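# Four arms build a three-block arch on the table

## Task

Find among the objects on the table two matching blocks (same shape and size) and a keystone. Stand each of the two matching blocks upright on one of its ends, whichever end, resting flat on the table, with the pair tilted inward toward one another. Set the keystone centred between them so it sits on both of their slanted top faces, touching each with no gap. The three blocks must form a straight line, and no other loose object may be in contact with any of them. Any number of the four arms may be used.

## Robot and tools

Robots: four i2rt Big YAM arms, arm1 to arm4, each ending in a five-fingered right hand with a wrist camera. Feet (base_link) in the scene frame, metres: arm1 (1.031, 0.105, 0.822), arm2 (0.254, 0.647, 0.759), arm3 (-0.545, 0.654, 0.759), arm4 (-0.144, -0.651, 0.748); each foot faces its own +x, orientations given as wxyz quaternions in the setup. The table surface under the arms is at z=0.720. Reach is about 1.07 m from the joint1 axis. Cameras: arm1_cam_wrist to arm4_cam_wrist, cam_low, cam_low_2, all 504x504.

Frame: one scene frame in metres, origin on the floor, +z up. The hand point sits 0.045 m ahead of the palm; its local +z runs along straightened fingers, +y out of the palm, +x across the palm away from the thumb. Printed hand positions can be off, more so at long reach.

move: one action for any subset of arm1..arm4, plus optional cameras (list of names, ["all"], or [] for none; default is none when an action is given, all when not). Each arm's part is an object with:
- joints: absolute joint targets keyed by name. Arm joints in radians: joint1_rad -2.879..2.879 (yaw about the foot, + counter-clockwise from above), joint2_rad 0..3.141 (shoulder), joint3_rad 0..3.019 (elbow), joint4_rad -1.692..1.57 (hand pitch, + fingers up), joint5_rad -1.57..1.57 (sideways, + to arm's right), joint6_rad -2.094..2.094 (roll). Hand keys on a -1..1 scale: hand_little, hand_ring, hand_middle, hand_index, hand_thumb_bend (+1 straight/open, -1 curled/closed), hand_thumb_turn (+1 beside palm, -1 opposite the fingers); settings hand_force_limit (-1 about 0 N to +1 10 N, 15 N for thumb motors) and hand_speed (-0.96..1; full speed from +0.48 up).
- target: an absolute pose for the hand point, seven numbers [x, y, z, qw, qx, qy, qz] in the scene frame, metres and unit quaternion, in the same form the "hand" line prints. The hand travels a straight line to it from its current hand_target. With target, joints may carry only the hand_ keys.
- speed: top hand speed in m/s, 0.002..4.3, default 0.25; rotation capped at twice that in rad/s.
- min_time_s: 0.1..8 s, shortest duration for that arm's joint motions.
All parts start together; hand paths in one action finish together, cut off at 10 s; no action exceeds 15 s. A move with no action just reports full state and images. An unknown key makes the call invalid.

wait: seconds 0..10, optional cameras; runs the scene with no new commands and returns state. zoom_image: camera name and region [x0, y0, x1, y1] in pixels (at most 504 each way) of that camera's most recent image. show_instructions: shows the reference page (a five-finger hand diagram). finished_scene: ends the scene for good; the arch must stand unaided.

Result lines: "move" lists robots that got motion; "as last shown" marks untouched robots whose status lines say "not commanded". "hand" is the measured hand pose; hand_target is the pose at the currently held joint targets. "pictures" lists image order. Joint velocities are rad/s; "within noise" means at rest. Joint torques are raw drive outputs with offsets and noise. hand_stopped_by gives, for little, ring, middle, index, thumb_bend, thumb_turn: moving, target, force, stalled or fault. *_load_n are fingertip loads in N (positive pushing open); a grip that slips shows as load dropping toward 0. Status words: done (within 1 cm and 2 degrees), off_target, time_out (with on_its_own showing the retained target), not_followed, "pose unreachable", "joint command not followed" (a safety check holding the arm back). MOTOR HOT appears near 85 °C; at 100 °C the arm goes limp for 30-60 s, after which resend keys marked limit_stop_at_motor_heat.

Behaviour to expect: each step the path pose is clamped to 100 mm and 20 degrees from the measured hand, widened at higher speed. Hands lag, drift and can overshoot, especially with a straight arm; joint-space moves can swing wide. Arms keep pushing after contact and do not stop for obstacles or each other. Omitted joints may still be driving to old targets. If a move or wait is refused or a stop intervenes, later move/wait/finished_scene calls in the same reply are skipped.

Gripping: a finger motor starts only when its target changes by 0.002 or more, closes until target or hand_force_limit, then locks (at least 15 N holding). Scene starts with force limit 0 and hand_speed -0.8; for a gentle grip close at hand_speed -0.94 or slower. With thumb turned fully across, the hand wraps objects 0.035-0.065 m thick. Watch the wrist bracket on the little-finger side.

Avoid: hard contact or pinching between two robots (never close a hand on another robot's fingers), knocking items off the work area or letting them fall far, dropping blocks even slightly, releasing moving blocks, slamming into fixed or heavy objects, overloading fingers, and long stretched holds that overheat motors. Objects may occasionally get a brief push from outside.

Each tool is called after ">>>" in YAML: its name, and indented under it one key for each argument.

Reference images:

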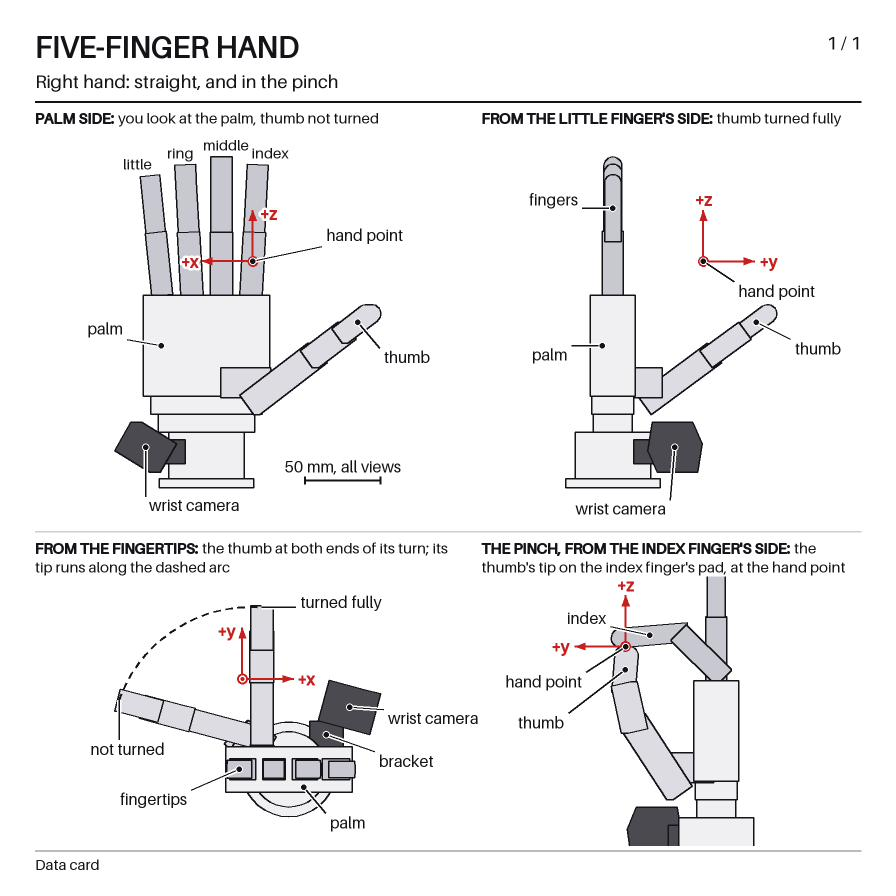

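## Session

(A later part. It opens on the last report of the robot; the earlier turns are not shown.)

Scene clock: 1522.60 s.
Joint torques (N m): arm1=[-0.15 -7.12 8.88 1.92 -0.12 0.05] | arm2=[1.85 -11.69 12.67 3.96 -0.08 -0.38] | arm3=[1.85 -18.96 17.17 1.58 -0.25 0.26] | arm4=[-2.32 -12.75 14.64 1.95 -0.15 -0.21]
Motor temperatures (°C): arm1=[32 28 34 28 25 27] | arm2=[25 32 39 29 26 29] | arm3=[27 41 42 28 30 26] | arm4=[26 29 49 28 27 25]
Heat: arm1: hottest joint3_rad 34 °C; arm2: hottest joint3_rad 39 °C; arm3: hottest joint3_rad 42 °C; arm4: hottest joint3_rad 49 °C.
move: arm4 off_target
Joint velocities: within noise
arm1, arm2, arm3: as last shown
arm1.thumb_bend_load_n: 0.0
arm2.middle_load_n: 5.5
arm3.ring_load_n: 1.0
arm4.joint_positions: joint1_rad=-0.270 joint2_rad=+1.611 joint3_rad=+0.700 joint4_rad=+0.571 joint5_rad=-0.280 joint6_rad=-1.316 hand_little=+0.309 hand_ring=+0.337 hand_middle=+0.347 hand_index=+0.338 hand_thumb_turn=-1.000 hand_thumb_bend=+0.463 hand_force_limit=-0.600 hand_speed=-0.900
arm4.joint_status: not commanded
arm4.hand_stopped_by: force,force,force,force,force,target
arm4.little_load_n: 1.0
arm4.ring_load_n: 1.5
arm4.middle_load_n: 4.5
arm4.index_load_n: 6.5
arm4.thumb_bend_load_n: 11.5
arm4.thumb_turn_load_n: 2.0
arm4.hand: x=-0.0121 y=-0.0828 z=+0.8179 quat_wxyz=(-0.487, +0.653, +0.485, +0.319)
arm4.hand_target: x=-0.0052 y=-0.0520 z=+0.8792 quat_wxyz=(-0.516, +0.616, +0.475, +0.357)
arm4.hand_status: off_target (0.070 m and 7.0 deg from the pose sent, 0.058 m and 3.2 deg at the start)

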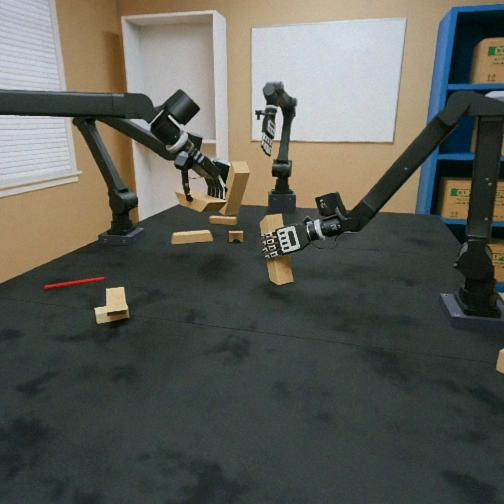

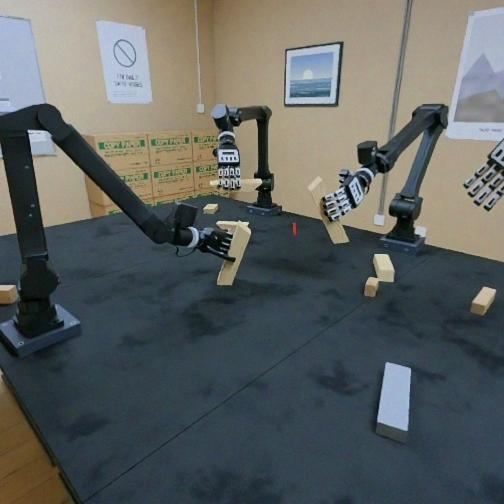

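>>> move:
  arm4: {"target": [0.002, -0.047, 0.860, 0.5163, -0.6157, -0.4753, -0.357], "speed": 0.04}
  cameras: ["cam_low", "cam_low_2"]

>>> zoom_image:
  camera: "cam_low_2"
  region: [200, 205, 270, 295]

>>> zoom_image:
  camera: "cam_low"
  region: [240, 200, 320, 300]

Scene clock: 1536.50 s.
Joint torques (N m): arm1=[-0.15 -7.12 8.88 1.92 -0.12 0.05] | arm2=[2.02 -12.22 12.64 3.75 -0.04 -0.34] | arm3=[1.9 -18.73 17.21 1.46 -0.25 0.27] | arm4=[-3.31 -10.11 13.82 3.36 -0.17 -0.28]
Motor temperatures (°C): arm1=[32 28 34 28 25 27] | arm2=[25 32 39 29 26 29] | arm3=[27 41 42 28 30 26] | arm4=[26 29 49 28 27 25]
Heat: arm1: hottest joint3_rad 34 °C; arm2: hottest joint3_rad 39 °C; arm3: hottest joint3_rad 42 °C; arm4: hottest joint3_rad 49 °C.
move: arm4 off_target
Joint velocities: within noise
arm1, arm2, arm3: as last shown
arm2.middle_load_n: 5.0
arm2.thumb_bend_load_n: 13.0
arm3.little_load_n: 2.0
arm3.ring_load_n: 0.5
arm3.index_load_n: 6.5
arm4.joint_positions: joint1_rad=-0.270 joint2_rad=+1.618 joint3_rad=+0.700 joint4_rad=+0.588 joint5_rad=-0.292 joint6_rad=-1.315 hand_little=+0.309 hand_ring=+0.337 hand_middle=+0.347 hand_index=+0.338 hand_thumb_turn=-1.000 hand_thumb_bend=+0.463 hand_force_limit=-0.600 hand_speed=-0.900
arm4.joint_status: not commanded
arm4.hand_stopped_by: force,force,force,force,force,target
arm4.little_load_n: 1.0
arm4.ring_load_n: 1.5
arm4.middle_load_n: 4.5
arm4.index_load_n: 6.0
arm4.thumb_bend_load_n: 12.0
arm4.thumb_turn_load_n: 1.5
arm4.hand: x=-0.0141 y=-0.0806 z=+0.8177 quat_wxyz=(-0.493, +0.648, +0.486, +0.318)
arm4.hand_target: x=+0.0010 y=-0.0515 z=+0.8615 quat_wxyz=(-0.516, +0.616, +0.476, +0.357)
arm4.hand_status: off_target (0.056 m and 6.5 deg from the pose sent, 0.057 m and 7.0 deg at the start)

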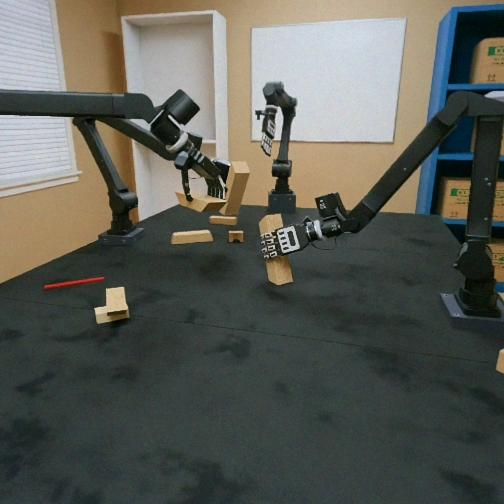

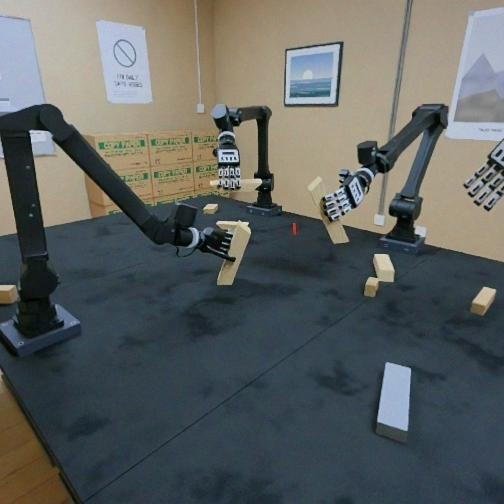

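Scaled by 5.600 from the camera's image (finer frame: 720x720).

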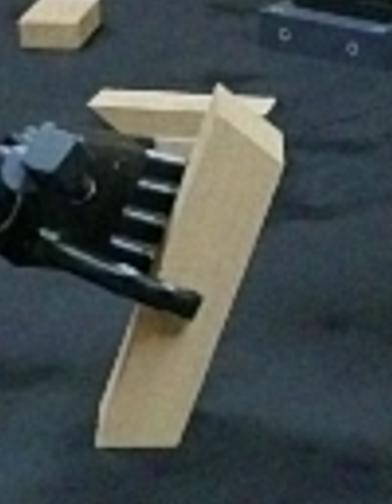

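Scaled by 5.040 from the camera's image (finer frame: 720x720).

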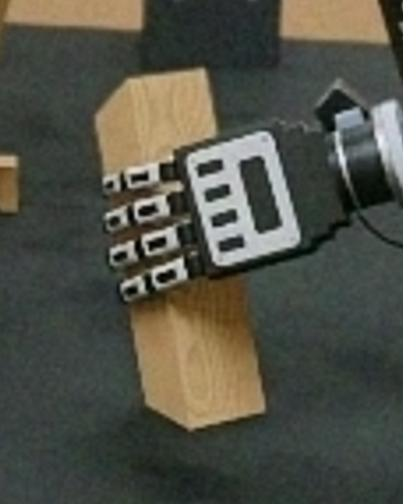

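>>> move:
  arm2: {"target": [0.164, 0.077, 0.93, 0.379, 0.5154, -0.5236, 0.563], "speed": 0.1}
  cameras: ["cam_low", "cam_low_2"]

>>> zoom_image:
  camera: "cam_low_2"
  region: [190, 170, 330, 310]

>>> zoom_image:
  camera: "cam_low"
  region: [200, 160, 320, 300]

Scene clock: 1577.97 s.
Joint torques (N m): arm1=[-0.15 -7.12 8.88 1.92 -0.12 0.05] | arm2=[1.08 -13.45 10.1 3.96 -0.05 -0.4] | arm3=[1.85 -18.96 17.28 1.51 -0.22 0.25] | arm4=[-3.37 -10.17 13.82 3.36 -0.17 -0.28]
Motor temperatures (°C): arm1=[32 28 34 28 25 27] | arm2=[25 32 39 29 26 29] | arm3=[26 40 43 27 30 26] | arm4=[26 30 49 28 27 24]
Heat: arm1: hottest joint3_rad 34 °C; arm2: hottest joint3_rad 39 °C; arm3: hottest joint3_rad 43 °C; arm4: hottest joint3_rad 49 °C.
move: arm2 off_target
Joint velocities: within noise
arm1.joint_positions: joint1_rad=-0.248 joint2_rad=+1.017 joint3_rad=+1.186 joint4_rad=-1.214 joint5_rad=+0.009 joint6_rad=-1.309 hand_little=+1.000 hand_ring=+1.000 hand_middle=+1.000 hand_index=+1.000 hand_thumb_turn=+1.000 hand_thumb_bend=+1.000 hand_force_limit=+0.000 hand_speed=-0.800
arm1.joint_status: not commanded
arm1.hand_stopped_by: target,target,target,target,target,target
arm1.little_load_n: 0.0
arm1.ring_load_n: 0.0
arm1.middle_load_n: 0.0
arm1.index_load_n: 0.0
arm1.thumb_bend_load_n: 0.0
arm1.thumb_turn_load_n: 0.0
arm1.hand: x=+0.6813 y=+0.1518 z=+1.1235 quat_wxyz=(+0.263, -0.120, -0.957, +0.032)
arm1.hand_target: x=+0.6800 y=+0.1499 z=+1.1200 quat_wxyz=(+0.264, -0.124, -0.956, +0.035)
arm1.hand_status: not commanded
arm2.joint_positions: joint1_rad=-0.308 joint2_rad=+1.457 joint3_rad=+0.610 joint4_rad=+0.685 joint5_rad=-0.375 joint6_rad=-1.362 hand_little=+0.297 hand_ring=+0.317 hand_middle=+0.308 hand_index=+0.308 hand_thumb_turn=-1.000 hand_thumb_bend=+0.529 hand_force_limit=-0.500 hand_speed=-0.900
arm2.joint_status: not commanded
arm2.hand_stopped_by: force,force,force,force,force,target
arm2.little_load_n: 0.0
arm2.ring_load_n: 0.0
arm2.middle_load_n: 5.0
arm2.index_load_n: 7.5
arm2.thumb_bend_load_n: 12.5
arm2.thumb_turn_load_n: 1.5
arm2.hand: x=+0.1704 y=+0.0889 z=+0.8942 quat_wxyz=(+0.342, +0.518, -0.560, +0.549)
arm2.hand_target: x=+0.1644 y=+0.0784 z=+0.9301 quat_wxyz=(+0.379, +0.515, -0.524, +0.562)
arm2.hand_status: off_target (0.038 m and 6.1 deg from the pose sent, 0.088 m and 15.6 deg at the start)
arm3, arm4: as last shown
arm3.little_load_n: 2.5
arm3.ring_load_n: 1.0
arm3.middle_load_n: 5.0
arm3.index_load_n: 6.0
arm3.thumb_turn_load_n: 2.0
arm4.ring_load_n: 2.0
arm4.thumb_bend_load_n: 11.5

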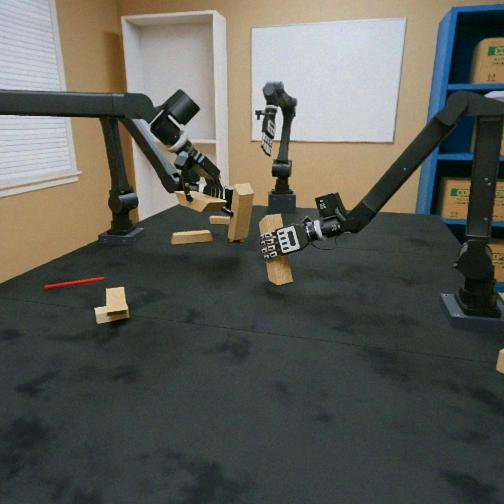

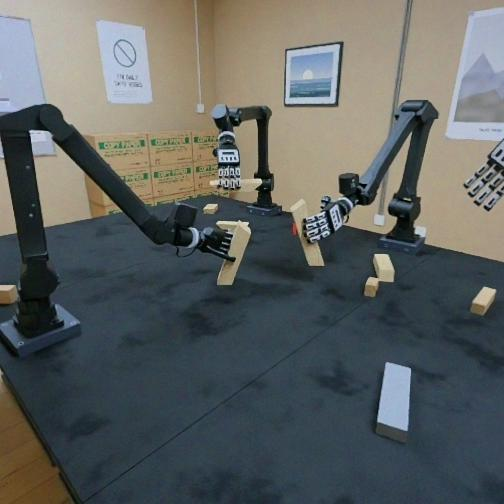

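Scaled by 3.600 from the camera's image (finer frame: 720x720).

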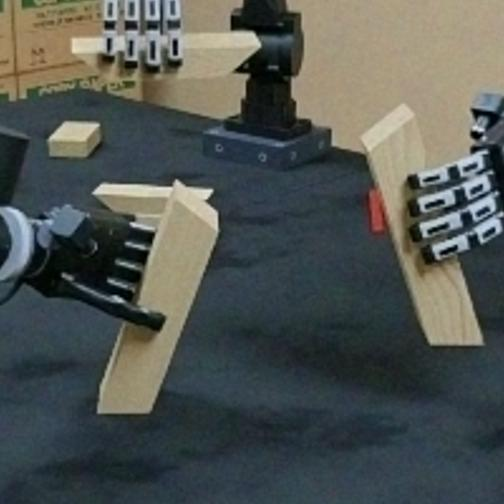

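Scaled by 3.600 from the camera's image (finer frame: 720x720).

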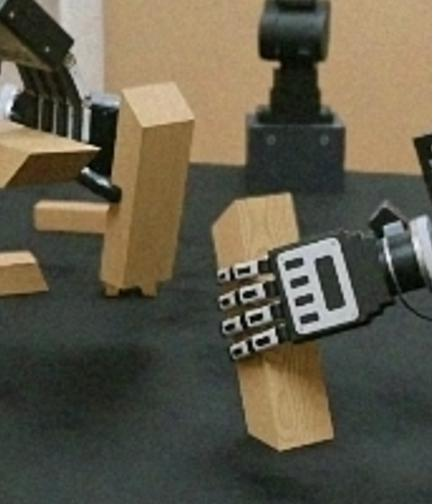

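>>> move:
  arm2: {"target": [0.166, 0.077, 0.895, 0.379, 0.538, -0.528, 0.537], "speed": 0.06}
  cameras: ["cam_low", "cam_low_2"]

>>> zoom_image:
  camera: "cam_low_2"
  region: [190, 170, 330, 310]

>>> zoom_image:
  camera: "cam_low"
  region: [200, 160, 320, 300]

Scene clock: 1637.67 s.
Joint torques (N m): arm1=[-0.09 -7.12 8.88 1.94 -0.12 0.05] | arm2=[2.32 -13.04 9.1 3.92 0.13 -0.43] | arm3=[2.08 -19.14 17.25 1.57 -0.25 0.27] | arm4=[-3.43 -10.17 13.81 3.36 -0.17 -0.28]
Motor temperatures (°C): arm1=[32 28 34 28 25 27] | arm2=[25 32 38 29 26 29] | arm3=[26 40 44 27 30 26] | arm4=[26 30 49 28 26 24]
Heat: arm1: hottest joint3_rad 34 °C; arm2: hottest joint3_rad 38 °C; arm3: hottest joint3_rad 44 °C; arm4: hottest joint3_rad 49 °C.
move: arm2 off_target
Joint velocities: within noise
arm1, arm3, arm4: as last shown
arm2.joint_positions: joint1_rad=-0.307 joint2_rad=+1.520 joint3_rad=+0.600 joint4_rad=+0.703 joint5_rad=-0.359 joint6_rad=-1.420 hand_little=+0.297 hand_ring=+0.317 hand_middle=+0.308 hand_index=+0.308 hand_thumb_turn=-1.000 hand_thumb_bend=+0.529 hand_force_limit=-0.500 hand_speed=-0.900
arm2.joint_status: not commanded
arm2.hand_stopped_by: force,force,force,force,force,target
arm2.little_load_n: 0.5
arm2.ring_load_n: 0.0
arm2.middle_load_n: 5.0
arm2.index_load_n: 8.0
arm2.thumb_bend_load_n: 12.5
arm2.thumb_turn_load_n: 1.5
arm2.hand: x=+0.1656 y=+0.0908 z=+0.8629 quat_wxyz=(+0.345, +0.537, -0.564, +0.523)
arm2.hand_target: x=+0.1662 y=+0.0783 z=+0.8950 quat_wxyz=(+0.379, +0.538, -0.529, +0.536)
arm2.hand_status: off_target (0.035 m and 5.9 deg from the pose sent, 0.013 m and 6.2 deg at the start)
arm3.ring_load_n: 0.5
arm3.middle_load_n: 4.5
arm3.thumb_turn_load_n: 2.5
arm4.little_load_n: 1.5
arm4.ring_load_n: 1.5
arm4.middle_load_n: 4.0

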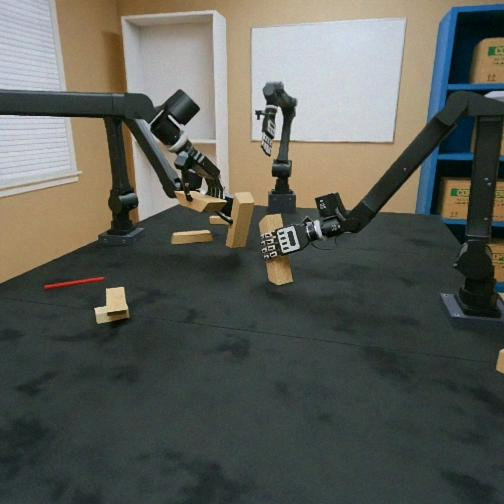

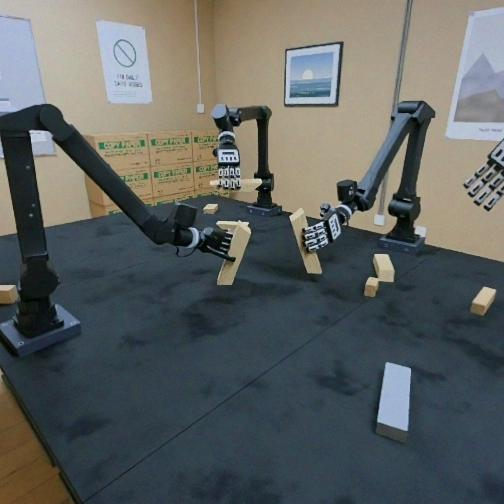

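Scaled by 3.600 from the camera's image (finer frame: 720x720).

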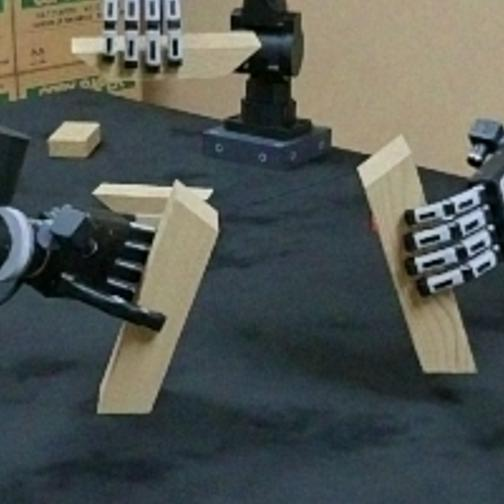

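Scaled by 3.600 from the camera's image (finer frame: 720x720).

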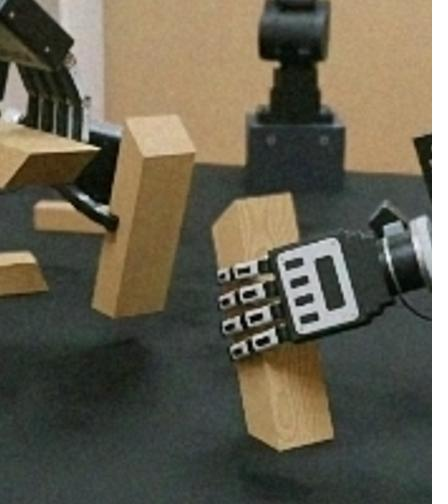

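>>> move:
  arm2: {"target": [0.176, 0.062, 0.868, 0.379, 0.538, -0.528, 0.537], "speed": 0.05}
  cameras: ["cam_low", "cam_low_2"]

>>> zoom_image:
  camera: "cam_low_2"
  region: [190, 170, 330, 310]

>>> zoom_image:
  camera: "cam_low"
  region: [200, 160, 320, 300]

Scene clock: 1654.47 s.
Joint torques (N m): arm1=[-0.15 -7.06 8.88 1.92 -0.12 0.05] | arm2=[2.26 -14.1 9.83 3.92 0.14 -0.33] | arm3=[1.79 -18.84 17.2 1.55 -0.25 0.25] | arm4=[-3.43 -10.11 13.82 3.37 -0.17 -0.28]
Motor temperatures (°C): arm1=[32 28 34 28 25 27] | arm2=[25 32 37 29 26 29] | arm3=[26 40 44 27 30 26] | arm4=[26 30 49 28 26 24]
Heat: arm1: hottest joint3_rad 34 °C; arm2: hottest joint3_rad 37 °C; arm3: hottest joint3_rad 44 °C; arm4: hottest joint3_rad 49 °C.
move: arm2 off_target
Joint velocities: within noise
arm1, arm3, arm4: as last shown
arm2.joint_positions: joint1_rad=-0.273 joint2_rad=+1.622 joint3_rad=+0.600 joint4_rad=+0.793 joint5_rad=-0.328 joint6_rad=-1.420 hand_little=+0.297 hand_ring=+0.317 hand_middle=+0.308 hand_index=+0.308 hand_thumb_turn=-1.000 hand_thumb_bend=+0.529 hand_force_limit=-0.500 hand_speed=-0.900
arm2.joint_status: not commanded
arm2.hand_stopped_by: force,force,force,force,force,target
arm2.little_load_n: 0.5
arm2.ring_load_n: 0.0
arm2.middle_load_n: 5.5
arm2.index_load_n: 8.0
arm2.thumb_bend_load_n: 12.5
arm2.thumb_turn_load_n: 1.5
arm2.hand: x=+0.1770 y=+0.0838 z=+0.8306 quat_wxyz=(+0.342, +0.542, -0.566, +0.519)
arm2.hand_target: x=+0.1764 y=+0.0642 z=+0.8685 quat_wxyz=(+0.379, +0.538, -0.529, +0.537)
arm2.hand_status: off_target (0.043 m and 6.4 deg from the pose sent, 0.031 m and 5.9 deg at the start)
arm3.thumb_turn_load_n: 2.0
arm4.little_load_n: 1.0
arm4.middle_load_n: 4.5
arm4.index_load_n: 6.5

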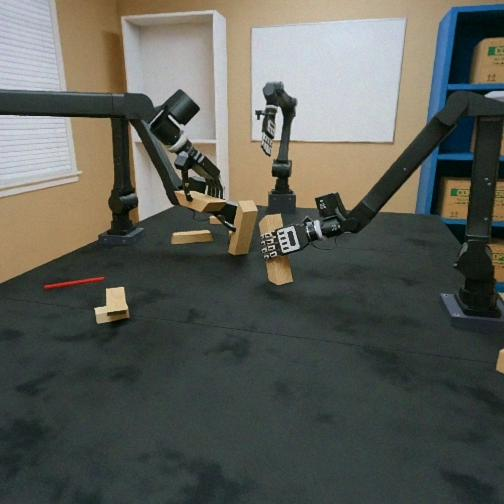

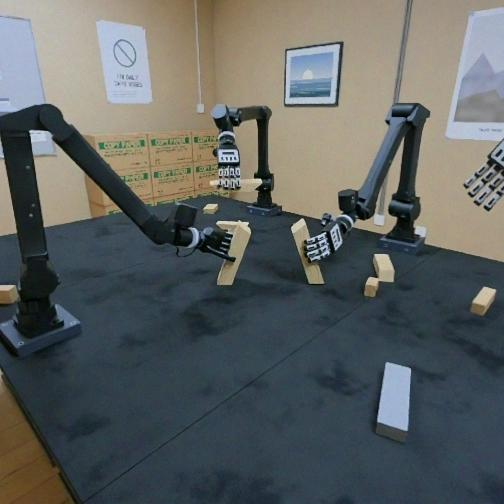

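Scaled by 3.600 from the camera's image (finer frame: 720x720).

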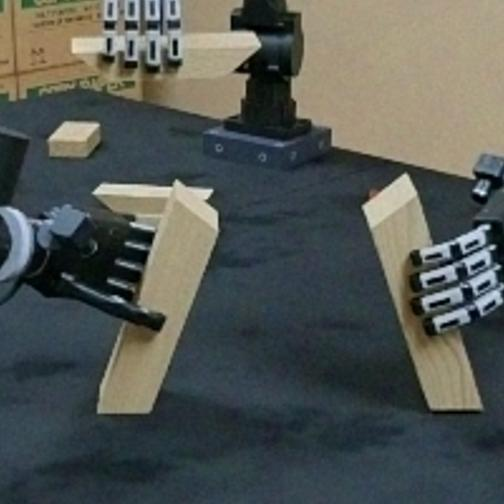

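Scaled by 3.600 from the camera's image (finer frame: 720x720).

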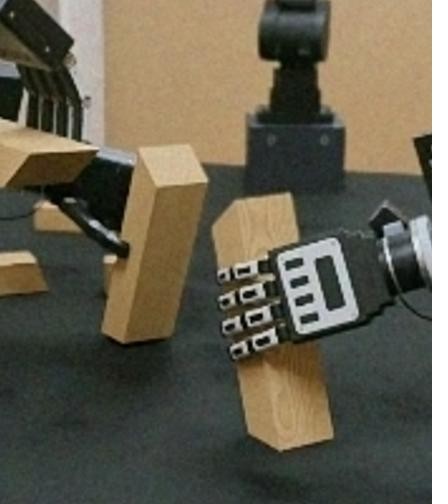

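>>> move:
  arm2: {"target": [0.174, 0.066, 0.85, 0.379, 0.538, -0.528, 0.537], "speed": 0.05}
  cameras: ["cam_low", "cam_low_2"]

>>> zoom_image:
  camera: "cam_low_2"
  region: [190, 170, 330, 310]

>>> zoom_image:
  camera: "cam_low"
  region: [200, 160, 320, 300]

Scene clock: 1662.93 s.
Joint torques (N m): arm1=[-0.15 -7.12 8.88 1.92 -0.12 0.05] | arm2=[1.26 -14.1 7.99 3.97 -0.07 -0.38] | arm3=[1.85 -18.96 17.11 1.58 -0.22 0.26] | arm4=[-3.43 -10.17 13.82 3.37 -0.16 -0.28]
Motor temperatures (°C): arm1=[32 28 34 28 25 27] | arm2=[25 32 37 29 26 29] | arm3=[26 40 44 27 30 26] | arm4=[26 30 49 28 26 24]
Heat: arm1: hottest joint3_rad 34 °C; arm2: hottest joint3_rad 37 °C; arm3: hottest joint3_rad 44 °C; arm4: hottest joint3_rad 49 °C.
move: arm2 off_target
Joint velocities: within noise
arm1, arm3, arm4: as last shown
arm2.joint_positions: joint1_rad=-0.273 joint2_rad=+1.667 joint3_rad=+0.600 joint4_rad=+0.861 joint5_rad=-0.328 joint6_rad=-1.421 hand_little=+0.297 hand_ring=+0.317 hand_middle=+0.308 hand_index=+0.308 hand_thumb_turn=-1.000 hand_thumb_bend=+0.529 hand_force_limit=-0.500 hand_speed=-0.900
arm2.joint_status: not commanded
arm2.hand_stopped_by: force,force,force,force,force,target
arm2.little_load_n: 0.5
arm2.ring_load_n: 0.0
arm2.middle_load_n: 4.5
arm2.index_load_n: 7.5
arm2.thumb_bend_load_n: 13.0
arm2.thumb_turn_load_n: 1.5
arm2.hand: x=+0.1764 y=+0.0798 z=+0.8235 quat_wxyz=(+0.349, +0.539, -0.559, +0.524)
arm2.hand_target: x=+0.1742 y=+0.0671 z=+0.8500 quat_wxyz=(+0.379, +0.538, -0.529, +0.536)
arm2.hand_status: off_target (0.030 m and 5.1 deg from the pose sent, 0.027 m and 6.4 deg at the start)
arm3.thumb_turn_load_n: 2.5
arm4.little_load_n: 1.5
arm4.index_load_n: 6.0
arm4.thumb_turn_load_n: 1.0

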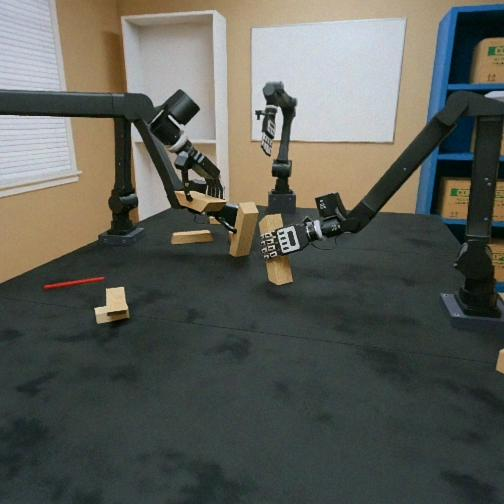

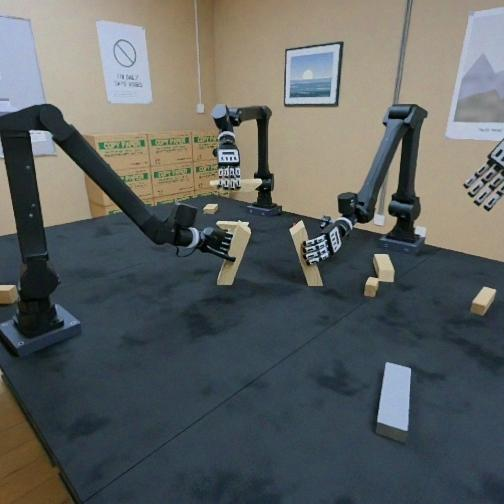

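Scaled by 3.600 from the camera's image (finer frame: 720x720).

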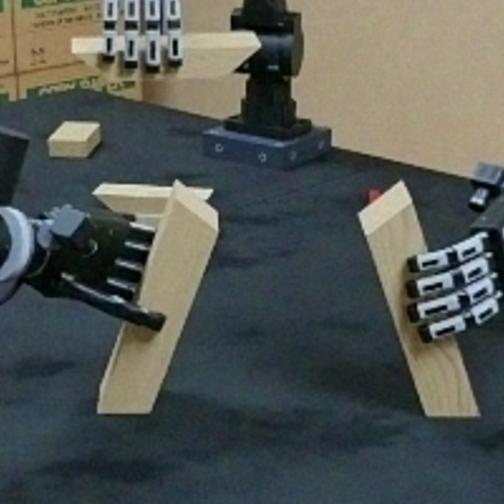

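Scaled by 3.600 from the camera's image (finer frame: 720x720).

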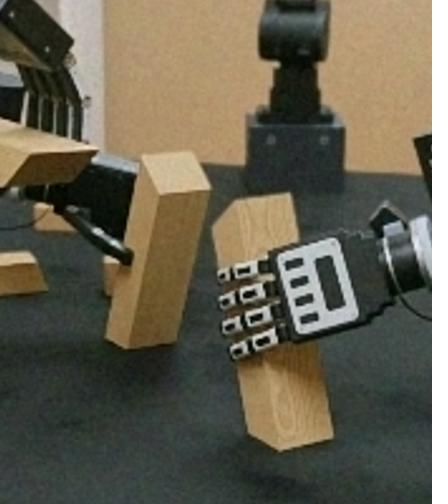

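>>> zoom_image:
  camera: "cam_low"
  region: [255, 240, 305, 290]

>>> zoom_image:
  camera: "cam_low"
  region: [220, 220, 270, 270]

Scaled by 10.080 from the camera's image (finer frame: 720x720).

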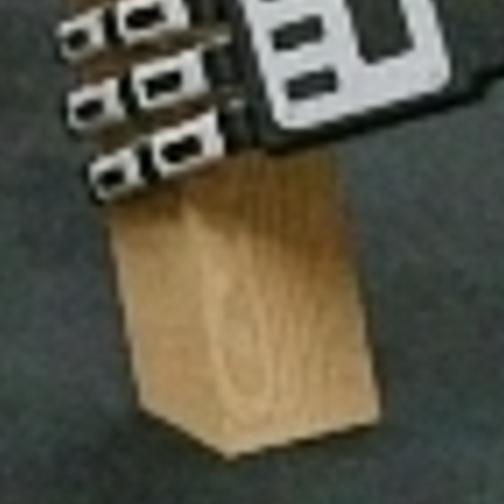

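Scaled by 10.080 from the camera's image (finer frame: 720x720).

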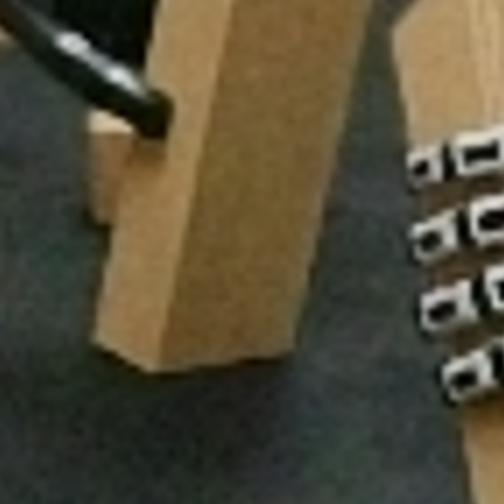

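>>> move:
  arm2: {"target": [0.169, 0.060, 0.880, 0.379, 0.538, -0.528, 0.537], "speed": 0.06}

>>> move:
  arm2: {"target": [0.166, 0.059, 0.838, 0.379, 0.538, -0.528, 0.537], "speed": 0.05}
  cameras: ["cam_low", "cam_low_2"]

>>> zoom_image:
  camera: "cam_low_2"
  region: [195, 195, 335, 295]

>>> zoom_image:
  camera: "cam_low"
  region: [220, 190, 310, 290]

Scene clock: 1764.20 s.
Joint torques (N m): arm1=[-0.15 -7.12 8.88 1.92 -0.12 0.05] | arm2=[1.03 -16.38 11.14 2.77 -0.08 -0.35] | arm3=[1.67 -18.73 17.14 1.61 -0.24 0.26] | arm4=[-3.31 -10.05 13.85 3.38 -0.16 -0.27]
Motor temperatures (°C): arm1=[32 28 34 28 25 27] | arm2=[25 33 35 29 26 29] | arm3=[26 40 45 27 30 26] | arm4=[26 30 49 28 26 24]
Heat: arm1: hottest joint3_rad 34 °C; arm2: hottest joint3_rad 35 °C; arm3: hottest joint3_rad 45 °C; arm4: hottest joint3_rad 49 °C.
move: arm2 off_target
Joint velocities: within noise
arm1, arm4: as last shown
arm1.little_load_n: 0.5
arm2.joint_positions: joint1_rad=-0.275 joint2_rad=+1.620 joint3_rad=+0.600 joint4_rad=+0.781 joint5_rad=-0.338 joint6_rad=-1.421 hand_little=+0.297 hand_ring=+0.317 hand_middle=+0.308 hand_index=+0.308 hand_thumb_turn=-1.000 hand_thumb_bend=+0.529 hand_force_limit=-0.500 hand_speed=-0.900
arm2.joint_status: not commanded
arm2.hand_stopped_by: force,force,force,force,force,target
arm2.little_load_n: 0.5
arm2.ring_load_n: 0.0
arm2.middle_load_n: 4.5
arm2.index_load_n: 7.5
arm2.thumb_bend_load_n: 13.0
arm2.thumb_turn_load_n: 2.0
arm2.hand: x=+0.1783 y=+0.0848 z=+0.8289 quat_wxyz=(+0.337, +0.545, -0.566, +0.519)
arm2.hand_target: x=+0.1696 y=+0.0630 z=+0.8804 quat_wxyz=(+0.380, +0.538, -0.528, +0.536)
arm2.hand_status: off_target (0.058 m and 6.9 deg from the pose sent, 0.060 m and 5.1 deg at the start)
arm3.joint_positions: joint1_rad=+0.300 joint2_rad=+1.686 joint3_rad=+1.676 joint4_rad=-0.761 joint5_rad=-0.360 joint6_rad=-0.282 hand_little=+0.307 hand_ring=+0.325 hand_middle=+0.309 hand_index=+0.299 hand_thumb_turn=-1.000 hand_thumb_bend=+0.502 hand_force_limit=-0.600 hand_speed=-0.900
arm3.joint_status: not commanded
arm3.hand_stopped_by: force,force,force,force,force,target
arm3.little_load_n: 2.0
arm3.ring_load_n: 1.0
arm3.middle_load_n: 4.5
arm3.index_load_n: 6.0
arm3.thumb_bend_load_n: 12.5
arm3.thumb_turn_load_n: 2.5
arm3.hand: x=-0.1840 y=+0.1067 z=+1.0263 quat_wxyz=(-0.191, +0.394, -0.822, +0.365)
arm3.hand_target: x=-0.1718 y=+0.1030 z=+1.0797 quat_wxyz=(-0.198, +0.392, -0.802, +0.405)
arm3.hand_status: not commanded
arm4.little_load_n: 1.0
pictures: none

Scene clock: 1765.60 s.
Joint torques (N m): arm1=[-0.15 -7.06 8.88 1.92 -0.12 0.05] | arm2=[0.79 -11.81 9.39 3.11 -0.04 -0.32] | arm3=[1.85 -18.96 17.18 1.51 -0.25 0.26] | arm4=[-3.37 -10.11 13.82 3.37 -0.17 -0.27]
Motor temperatures (°C): arm1=[32 28 34 28 25 27] | arm2=[25 33 35 29 26 29] | arm3=[26 40 45 27 30 26] | arm4=[26 30 49 28 26 24]
Heat: arm1: hottest joint3_rad 34 °C; arm2: hottest joint3_rad 35 °C; arm3: hottest joint3_rad 45 °C; arm4: hottest joint3_rad 49 °C.
move: arm2 off_target
Joint velocities: within noise
arm1, arm3, arm4: as last shown
arm1.little_load_n: 0.0
arm2.joint_positions: joint1_rad=-0.285 joint2_rad=+1.698 joint3_rad=+0.600 joint4_rad=+0.915 joint5_rad=-0.346 joint6_rad=-1.429 hand_little=+0.298 hand_ring=+0.317 hand_middle=+0.308 hand_index=+0.308 hand_thumb_turn=-1.000 hand_thumb_bend=+0.529 hand_force_limit=-0.500 hand_speed=-0.900
arm2.joint_status: not commanded
arm2.hand_stopped_by: force,force,force,force,force,target
arm2.little_load_n: 1.5
arm2.ring_load_n: 0.0
arm2.middle_load_n: 4.0
arm2.index_load_n: 6.0
arm2.thumb_bend_load_n: 13.5
arm2.thumb_turn_load_n: 1.5
arm2.hand: x=+0.1729 y=+0.0771 z=+0.8213 quat_wxyz=(+0.356, +0.539, -0.549, +0.531)
arm2.hand_target: x=+0.1661 y=+0.0603 z=+0.8384 quat_wxyz=(+0.379, +0.538, -0.528, +0.537)
arm2.hand_status: off_target (0.026 m and 3.6 deg from the pose sent, 0.030 m and 6.9 deg at the start)
arm3.little_load_n: 2.5
arm3.ring_load_n: 0.5
arm3.index_load_n: 6.5
arm3.thumb_bend_load_n: 12.0
arm4.thumb_turn_load_n: 1.5

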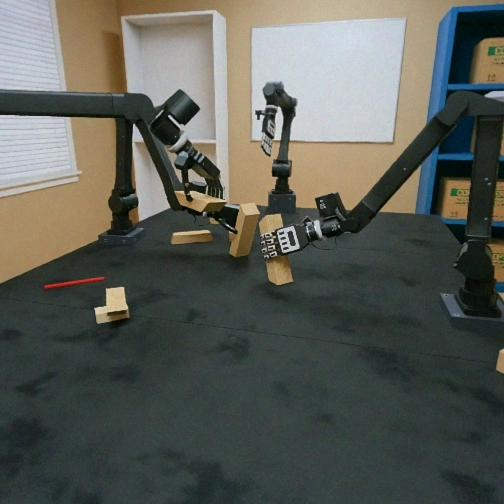

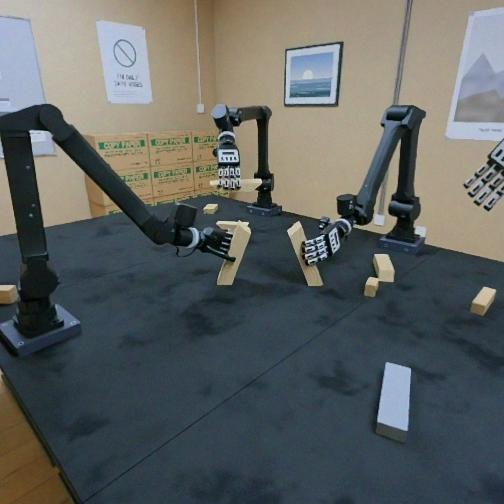

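Scaled by 3.600 from the camera's image (finer frame: 720x720).

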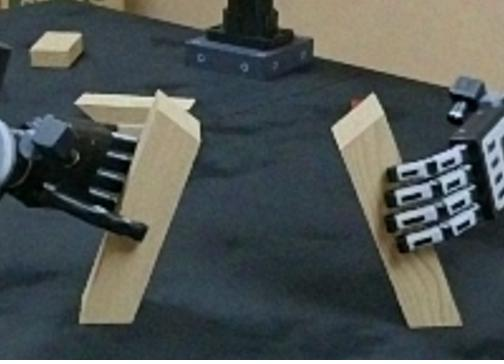

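Scaled by 5.040 from the camera's image (finer frame: 720x720).

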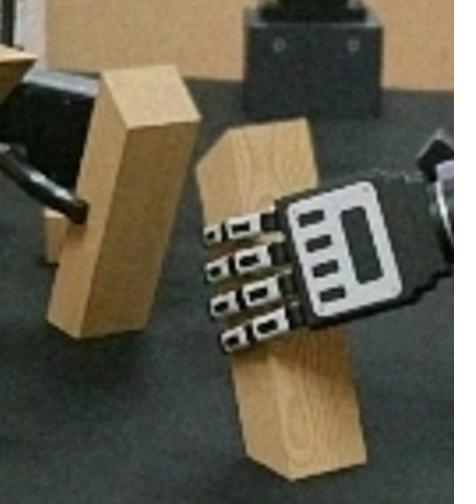

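>>> zoom_image:
  camera: "cam_low_2"
  region: [235, 210, 315, 250]

>>> zoom_image:
  camera: "cam_low_2"
  region: [210, 260, 330, 295]

Scaled by 6.300 from the camera's image (finer frame: 720x720).

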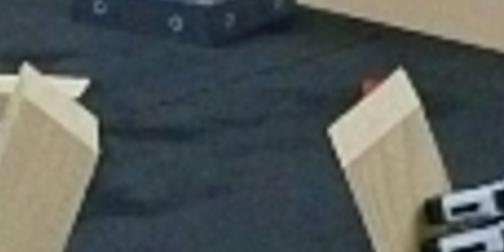

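Scaled by 4.200 from the camera's image (finer frame: 720x720).

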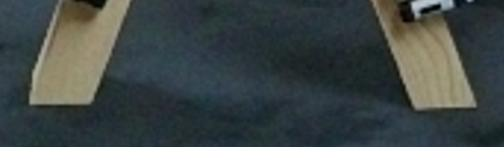

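>>> move:
  arm3: {"target": [0.0, 0.06, 1.11, 0.1808, -0.3374, 0.8045, -0.4544], "speed": 0.12}

>>> move:
  arm3: {"target": [0.083, -0.003, 1.09, 0.1808, -0.3374, 0.8045, -0.4544], "speed": 0.1}
  cameras: ["cam_low", "cam_low_2", "arm3_cam_wrist"]

>>> zoom_image:
  camera: "cam_low_2"
  region: [190, 150, 350, 300]

>>> zoom_image:
  camera: "cam_low"
  region: [200, 140, 320, 290]

Scene clock: 1835.33 s.
Joint torques (N m): arm1=[-0.15 -7.12 8.88 1.92 -0.12 0.05] | arm2=[0.73 -12.51 9.5 3.03 -0.04 -0.29] | arm3=[1.38 -22.18 17.73 1.94 0 0.24] | arm4=[-3.37 -10.11 13.83 3.36 -0.17 -0.27]
Motor temperatures (°C): arm1=[31 28 34 28 25 26] | arm2=[25 32 36 28 26 28] | arm3=[26 40 46 27 30 26] | arm4=[26 30 49 28 26 24]
Heat: arm1: hottest joint3_rad 34 °C; arm2: hottest joint3_rad 36 °C; arm3: hottest joint3_rad 46 °C; arm4: hottest joint3_rad 49 °C.
move: arm3 off_target
Joint velocities: within noise
arm1, arm2, arm4: as last shown
arm2.little_load_n: 2.0
arm2.index_load_n: 6.5
arm3.joint_positions: joint1_rad=+0.521 joint2_rad=+1.980 joint3_rad=+2.147 joint4_rad=-0.795 joint5_rad=-0.087 joint6_rad=-0.076 hand_little=+0.307 hand_ring=+0.325 hand_middle=+0.309 hand_index=+0.299 hand_thumb_turn=-1.000 hand_thumb_bend=+0.502 hand_force_limit=-0.600 hand_speed=-0.900
arm3.joint_status: not commanded
arm3.hand_stopped_by: force,force,force,force,force,target
arm3.little_load_n: 2.0
arm3.ring_load_n: 0.5
arm3.middle_load_n: 4.5
arm3.index_load_n: 6.5
arm3.thumb_bend_load_n: 12.0
arm3.thumb_turn_load_n: 2.5
arm3.hand: x=-0.0129 y=+0.0650 z=+1.0596 quat_wxyz=(-0.165, +0.348, -0.822, +0.420)
arm3.hand_target: x=-0.0025 y=+0.0630 z=+1.1099 quat_wxyz=(-0.182, +0.337, -0.804, +0.455)
arm3.hand_status: off_target (0.052 m and 4.9 deg from the pose sent, 0.207 m and 12.4 deg at the start)
arm4.thumb_turn_load_n: 1.0
pictures: none

Scene clock: 1837.40 s.
Joint torques (N m): arm1=[-0.15 -7.12 8.88 1.92 -0.12 0.05] | arm2=[1.14 -12.34 9.51 3 -0.06 -0.29] | arm3=[2.14 -27.16 16.9 2.32 0.04 0.25] | arm4=[-3.37 -9.99 13.82 3.34 -0.17 -0.27]
Motor temperatures (°C): arm1=[31 28 34 28 25 26] | arm2=[25 32 36 28 26 28] | arm3=[26 40 47 27 30 26] | arm4=[26 30 49 28 26 24]
Heat: arm1: hottest joint3_rad 34 °C; arm2: hottest joint3_rad 36 °C; arm3: hottest joint3_rad 47 °C; arm4: hottest joint3_rad 49 °C.
move: arm3 off_target
Joint velocities: within noise
arm1, arm2: as last shown
arm1.little_load_n: -0.5
arm2.little_load_n: 1.5
arm2.thumb_bend_load_n: 13.0
arm3.joint_positions: joint1_rad=+0.548 joint2_rad=+2.440 joint3_rad=+2.859 joint4_rad=-0.970 joint5_rad=-0.052 joint6_rad=-0.048 hand_little=+0.307 hand_ring=+0.325 hand_middle=+0.309 hand_index=+0.299 hand_thumb_turn=-1.000 hand_thumb_bend=+0.502 hand_force_limit=-0.600 hand_speed=-0.900
arm3.joint_status: not commanded
arm3.hand_stopped_by: force,force,force,force,force,target
arm3.little_load_n: 2.5
arm3.ring_load_n: 0.5
arm3.middle_load_n: 5.0
arm3.index_load_n: 6.0
arm3.thumb_bend_load_n: 12.5
arm3.thumb_turn_load_n: 2.5
arm3.hand: x=+0.0693 y=-0.0070 z=+1.0363 quat_wxyz=(-0.173, +0.335, -0.808, +0.452)
arm3.hand_target: x=+0.0794 y=+0.0008 z=+1.0888 quat_wxyz=(-0.192, +0.325, -0.787, +0.488)
arm3.hand_status: off_target (0.056 m and 1.1 deg from the pose sent, 0.121 m and 4.9 deg at the start; a joint's target at an end of its range on 26 of 62 steps)
arm4.joint_positions: joint1_rad=-0.270 joint2_rad=+1.618 joint3_rad=+0.700 joint4_rad=+0.588 joint5_rad=-0.292 joint6_rad=-1.315 hand_little=+0.309 hand_ring=+0.337 hand_middle=+0.347 hand_index=+0.338 hand_thumb_turn=-1.000 hand_thumb_bend=+0.463 hand_force_limit=-0.600 hand_speed=-0.900
arm4.joint_status: not commanded
arm4.hand_stopped_by: force,force,force,force,force,target
arm4.little_load_n: 1.5
arm4.ring_load_n: 1.5
arm4.middle_load_n: 4.5
arm4.index_load_n: 6.0
arm4.thumb_bend_load_n: 11.5
arm4.thumb_turn_load_n: 1.5
arm4.hand: x=-0.0141 y=-0.0806 z=+0.8177 quat_wxyz=(-0.493, +0.648, +0.486, +0.318)
arm4.hand_target: x=+0.0010 y=-0.0515 z=+0.8615 quat_wxyz=(-0.516, +0.616, +0.476, +0.357)
arm4.hand_status: not commanded
pictures: arm3_cam_wrist, cam_low, cam_low_2

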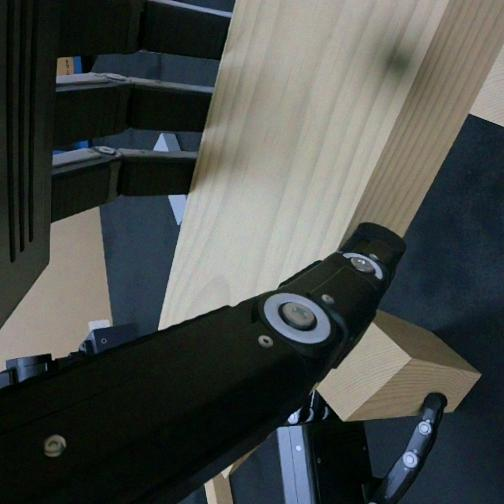

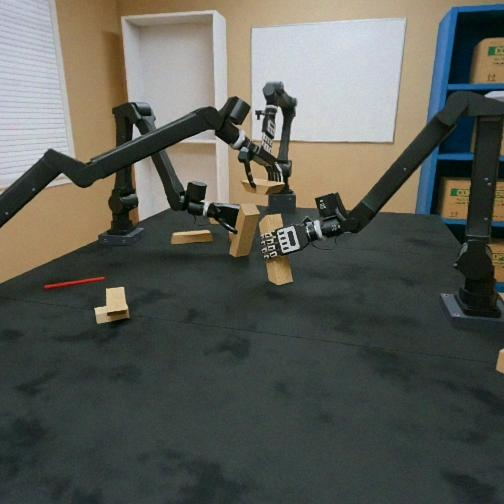

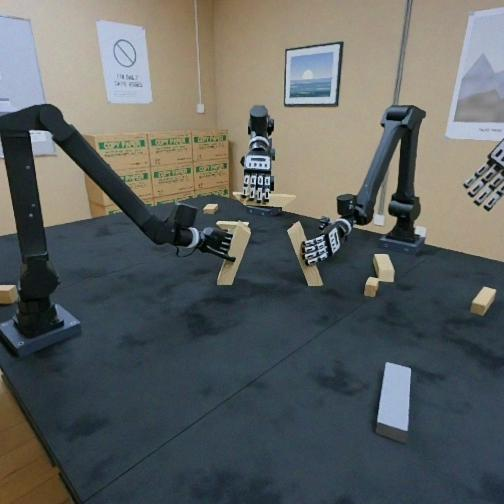

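Scaled by 3.150 from the camera's image (finer frame: 720x720).

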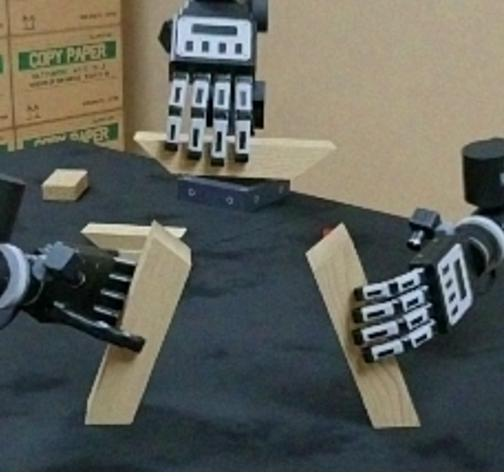

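Scaled by 3.360 from the camera's image (finer frame: 720x720).

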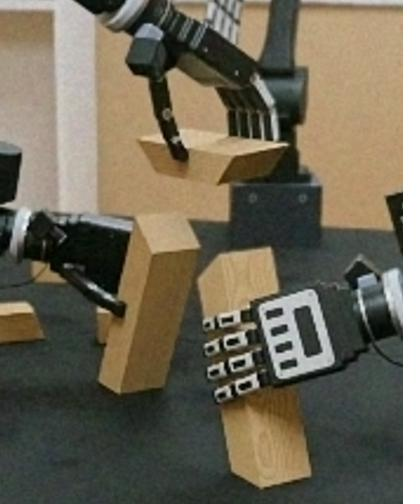

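>>> zoom_image:
  camera: "cam_low_2"
  region: [225, 180, 305, 240]

>>> zoom_image:
  camera: "cam_low"
  region: [225, 170, 295, 230]

Scaled by 6.300 from the camera's image (finer frame: 720x720).

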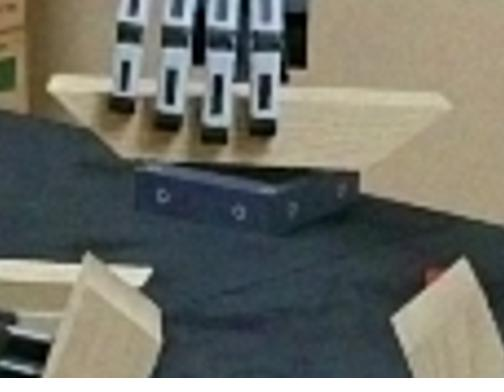

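Scaled by 7.200 from the camera's image (finer frame: 720x720).

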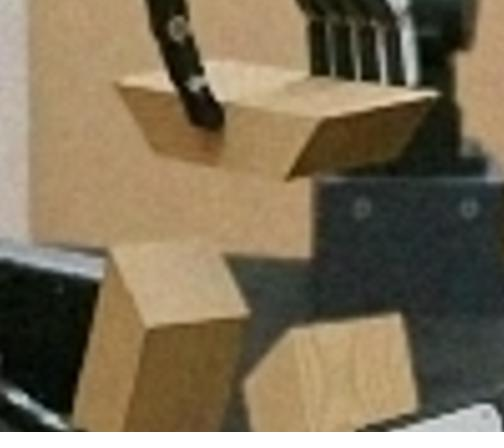

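>>> move:
  arm3: {"target": [0.0, 0.07, 1.11, 0.1808, -0.3374, 0.8045, -0.4544], "speed": 0.1}
  arm1: {"target": [0.357, 0.045, 1.24, 0.5716, -0.1053, -0.8096, 0.0744], "speed": 0.2}
  cameras: ["arm1_cam_wrist", "cam_low"]

Scene clock: 1911.70 s.
Joint torques (N m): arm1=[0.32 -16.21 15.43 2.67 0.09 -0.17] | arm2=[1.08 -12.16 9.54 3.1 -0.04 -0.37] | arm3=[0.38 -24.41 12.23 3 -0.14 0] | arm4=[-3.31 -10.11 13.82 3.37 -0.17 -0.27]
Motor temperatures (°C): arm1=[31 28 35 28 25 26] | arm2=[25 31 36 28 26 28] | arm3=[26 48 48 28 30 26] | arm4=[26 30 49 28 26 24]
Heat: arm1: hottest joint3_rad 35 °C; arm2: hottest joint3_rad 36 °C; arm3: hottest joint2_rad 48 °C; arm4: hottest joint3_rad 49 °C.
move: arm1 off_target; arm3 off_target
Joint velocities: within noise
arm1.joint_positions: joint1_rad=-0.059 joint2_rad=+1.507 joint3_rad=+1.546 joint4_rad=-0.463 joint5_rad=+0.198 joint6_rad=-1.230 hand_little=+1.000 hand_ring=+1.000 hand_middle=+1.000 hand_index=+1.000 hand_thumb_turn=+1.000 hand_thumb_bend=+1.000 hand_force_limit=+0.000 hand_speed=-0.800
arm1.joint_status: not commanded
arm1.hand_stopped_by: target,target,target,target,target,target
arm1.little_load_n: 0.0
arm1.ring_load_n: 0.0
arm1.middle_load_n: 0.0
arm1.index_load_n: 0.0
arm1.thumb_bend_load_n: 0.0
arm1.thumb_turn_load_n: 0.0
arm1.hand: x=+0.3718 y=+0.0534 z=+1.2055 quat_wxyz=(+0.546, -0.110, -0.828, +0.066)
arm1.hand_target: x=+0.3597 y=+0.0454 z=+1.2397 quat_wxyz=(+0.572, -0.105, -0.810, +0.075)
arm1.hand_status: off_target (0.038 m and 3.8 deg from the pose sent, 0.361 m and 39.7 deg at the start)
arm2, arm4: as last shown
arm2.ring_load_n: 0.5
arm2.thumb_bend_load_n: 13.5
arm3.joint_positions: joint1_rad=+0.548 joint2_rad=+1.991 joint3_rad=+2.184 joint4_rad=-0.813 joint5_rad=-0.073 joint6_rad=-0.048 hand_little=+0.307 hand_ring=+0.325 hand_middle=+0.309 hand_index=+0.299 hand_thumb_turn=-1.000 hand_thumb_bend=+0.502 hand_force_limit=-0.600 hand_speed=-0.900
arm3.joint_status: not commanded
arm3.hand_stopped_by: force,force,force,force,force,target
arm3.little_load_n: 2.5
arm3.ring_load_n: 0.5
arm3.middle_load_n: 4.5
arm3.index_load_n: 6.0
arm3.thumb_bend_load_n: 12.5
arm3.thumb_turn_load_n: 2.5
arm3.hand: x=+0.0049 y=+0.0757 z=+1.0680 quat_wxyz=(-0.172, +0.345, -0.822, +0.420)
arm3.hand_target: x=-0.0008 y=+0.0711 z=+1.1097 quat_wxyz=(-0.180, +0.337, -0.805, +0.454)
arm3.hand_status: off_target (0.043 m and 4.6 deg from the pose sent, 0.127 m and 1.1 deg at the start)
arm4.little_load_n: 1.0
arm4.middle_load_n: 4.0
arm4.thumb_turn_load_n: 1.0

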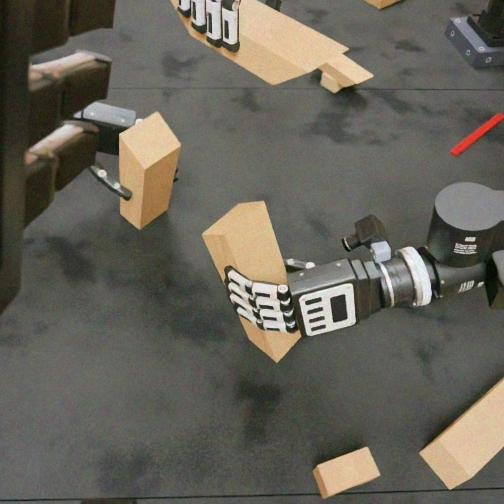

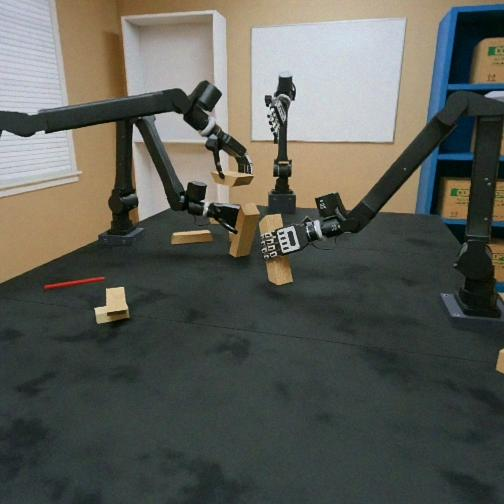

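>>> zoom_image:
  camera: "arm1_cam_wrist"
  region: [80, 90, 330, 390]

>>> zoom_image:
  camera: "arm1_cam_wrist"
  region: [90, 100, 200, 240]

>>> zoom_image:
  camera: "arm1_cam_wrist"
  region: [190, 190, 330, 380]

Scaled by 1.680 from the camera's image (finer frame: 720x720).

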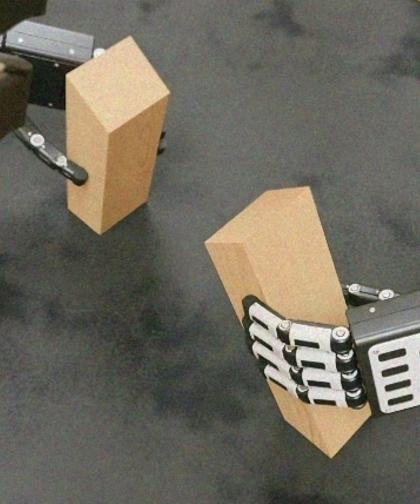

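Scaled by 3.600 from the camera's image (finer frame: 720x720).

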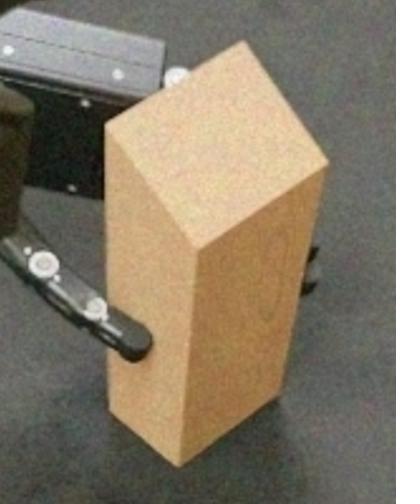

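Scaled by 2.653 from the camera's image (finer frame: 720x720).

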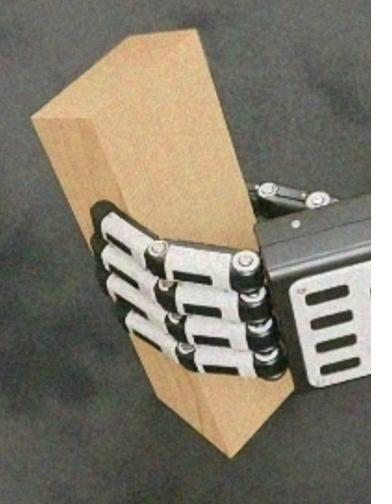

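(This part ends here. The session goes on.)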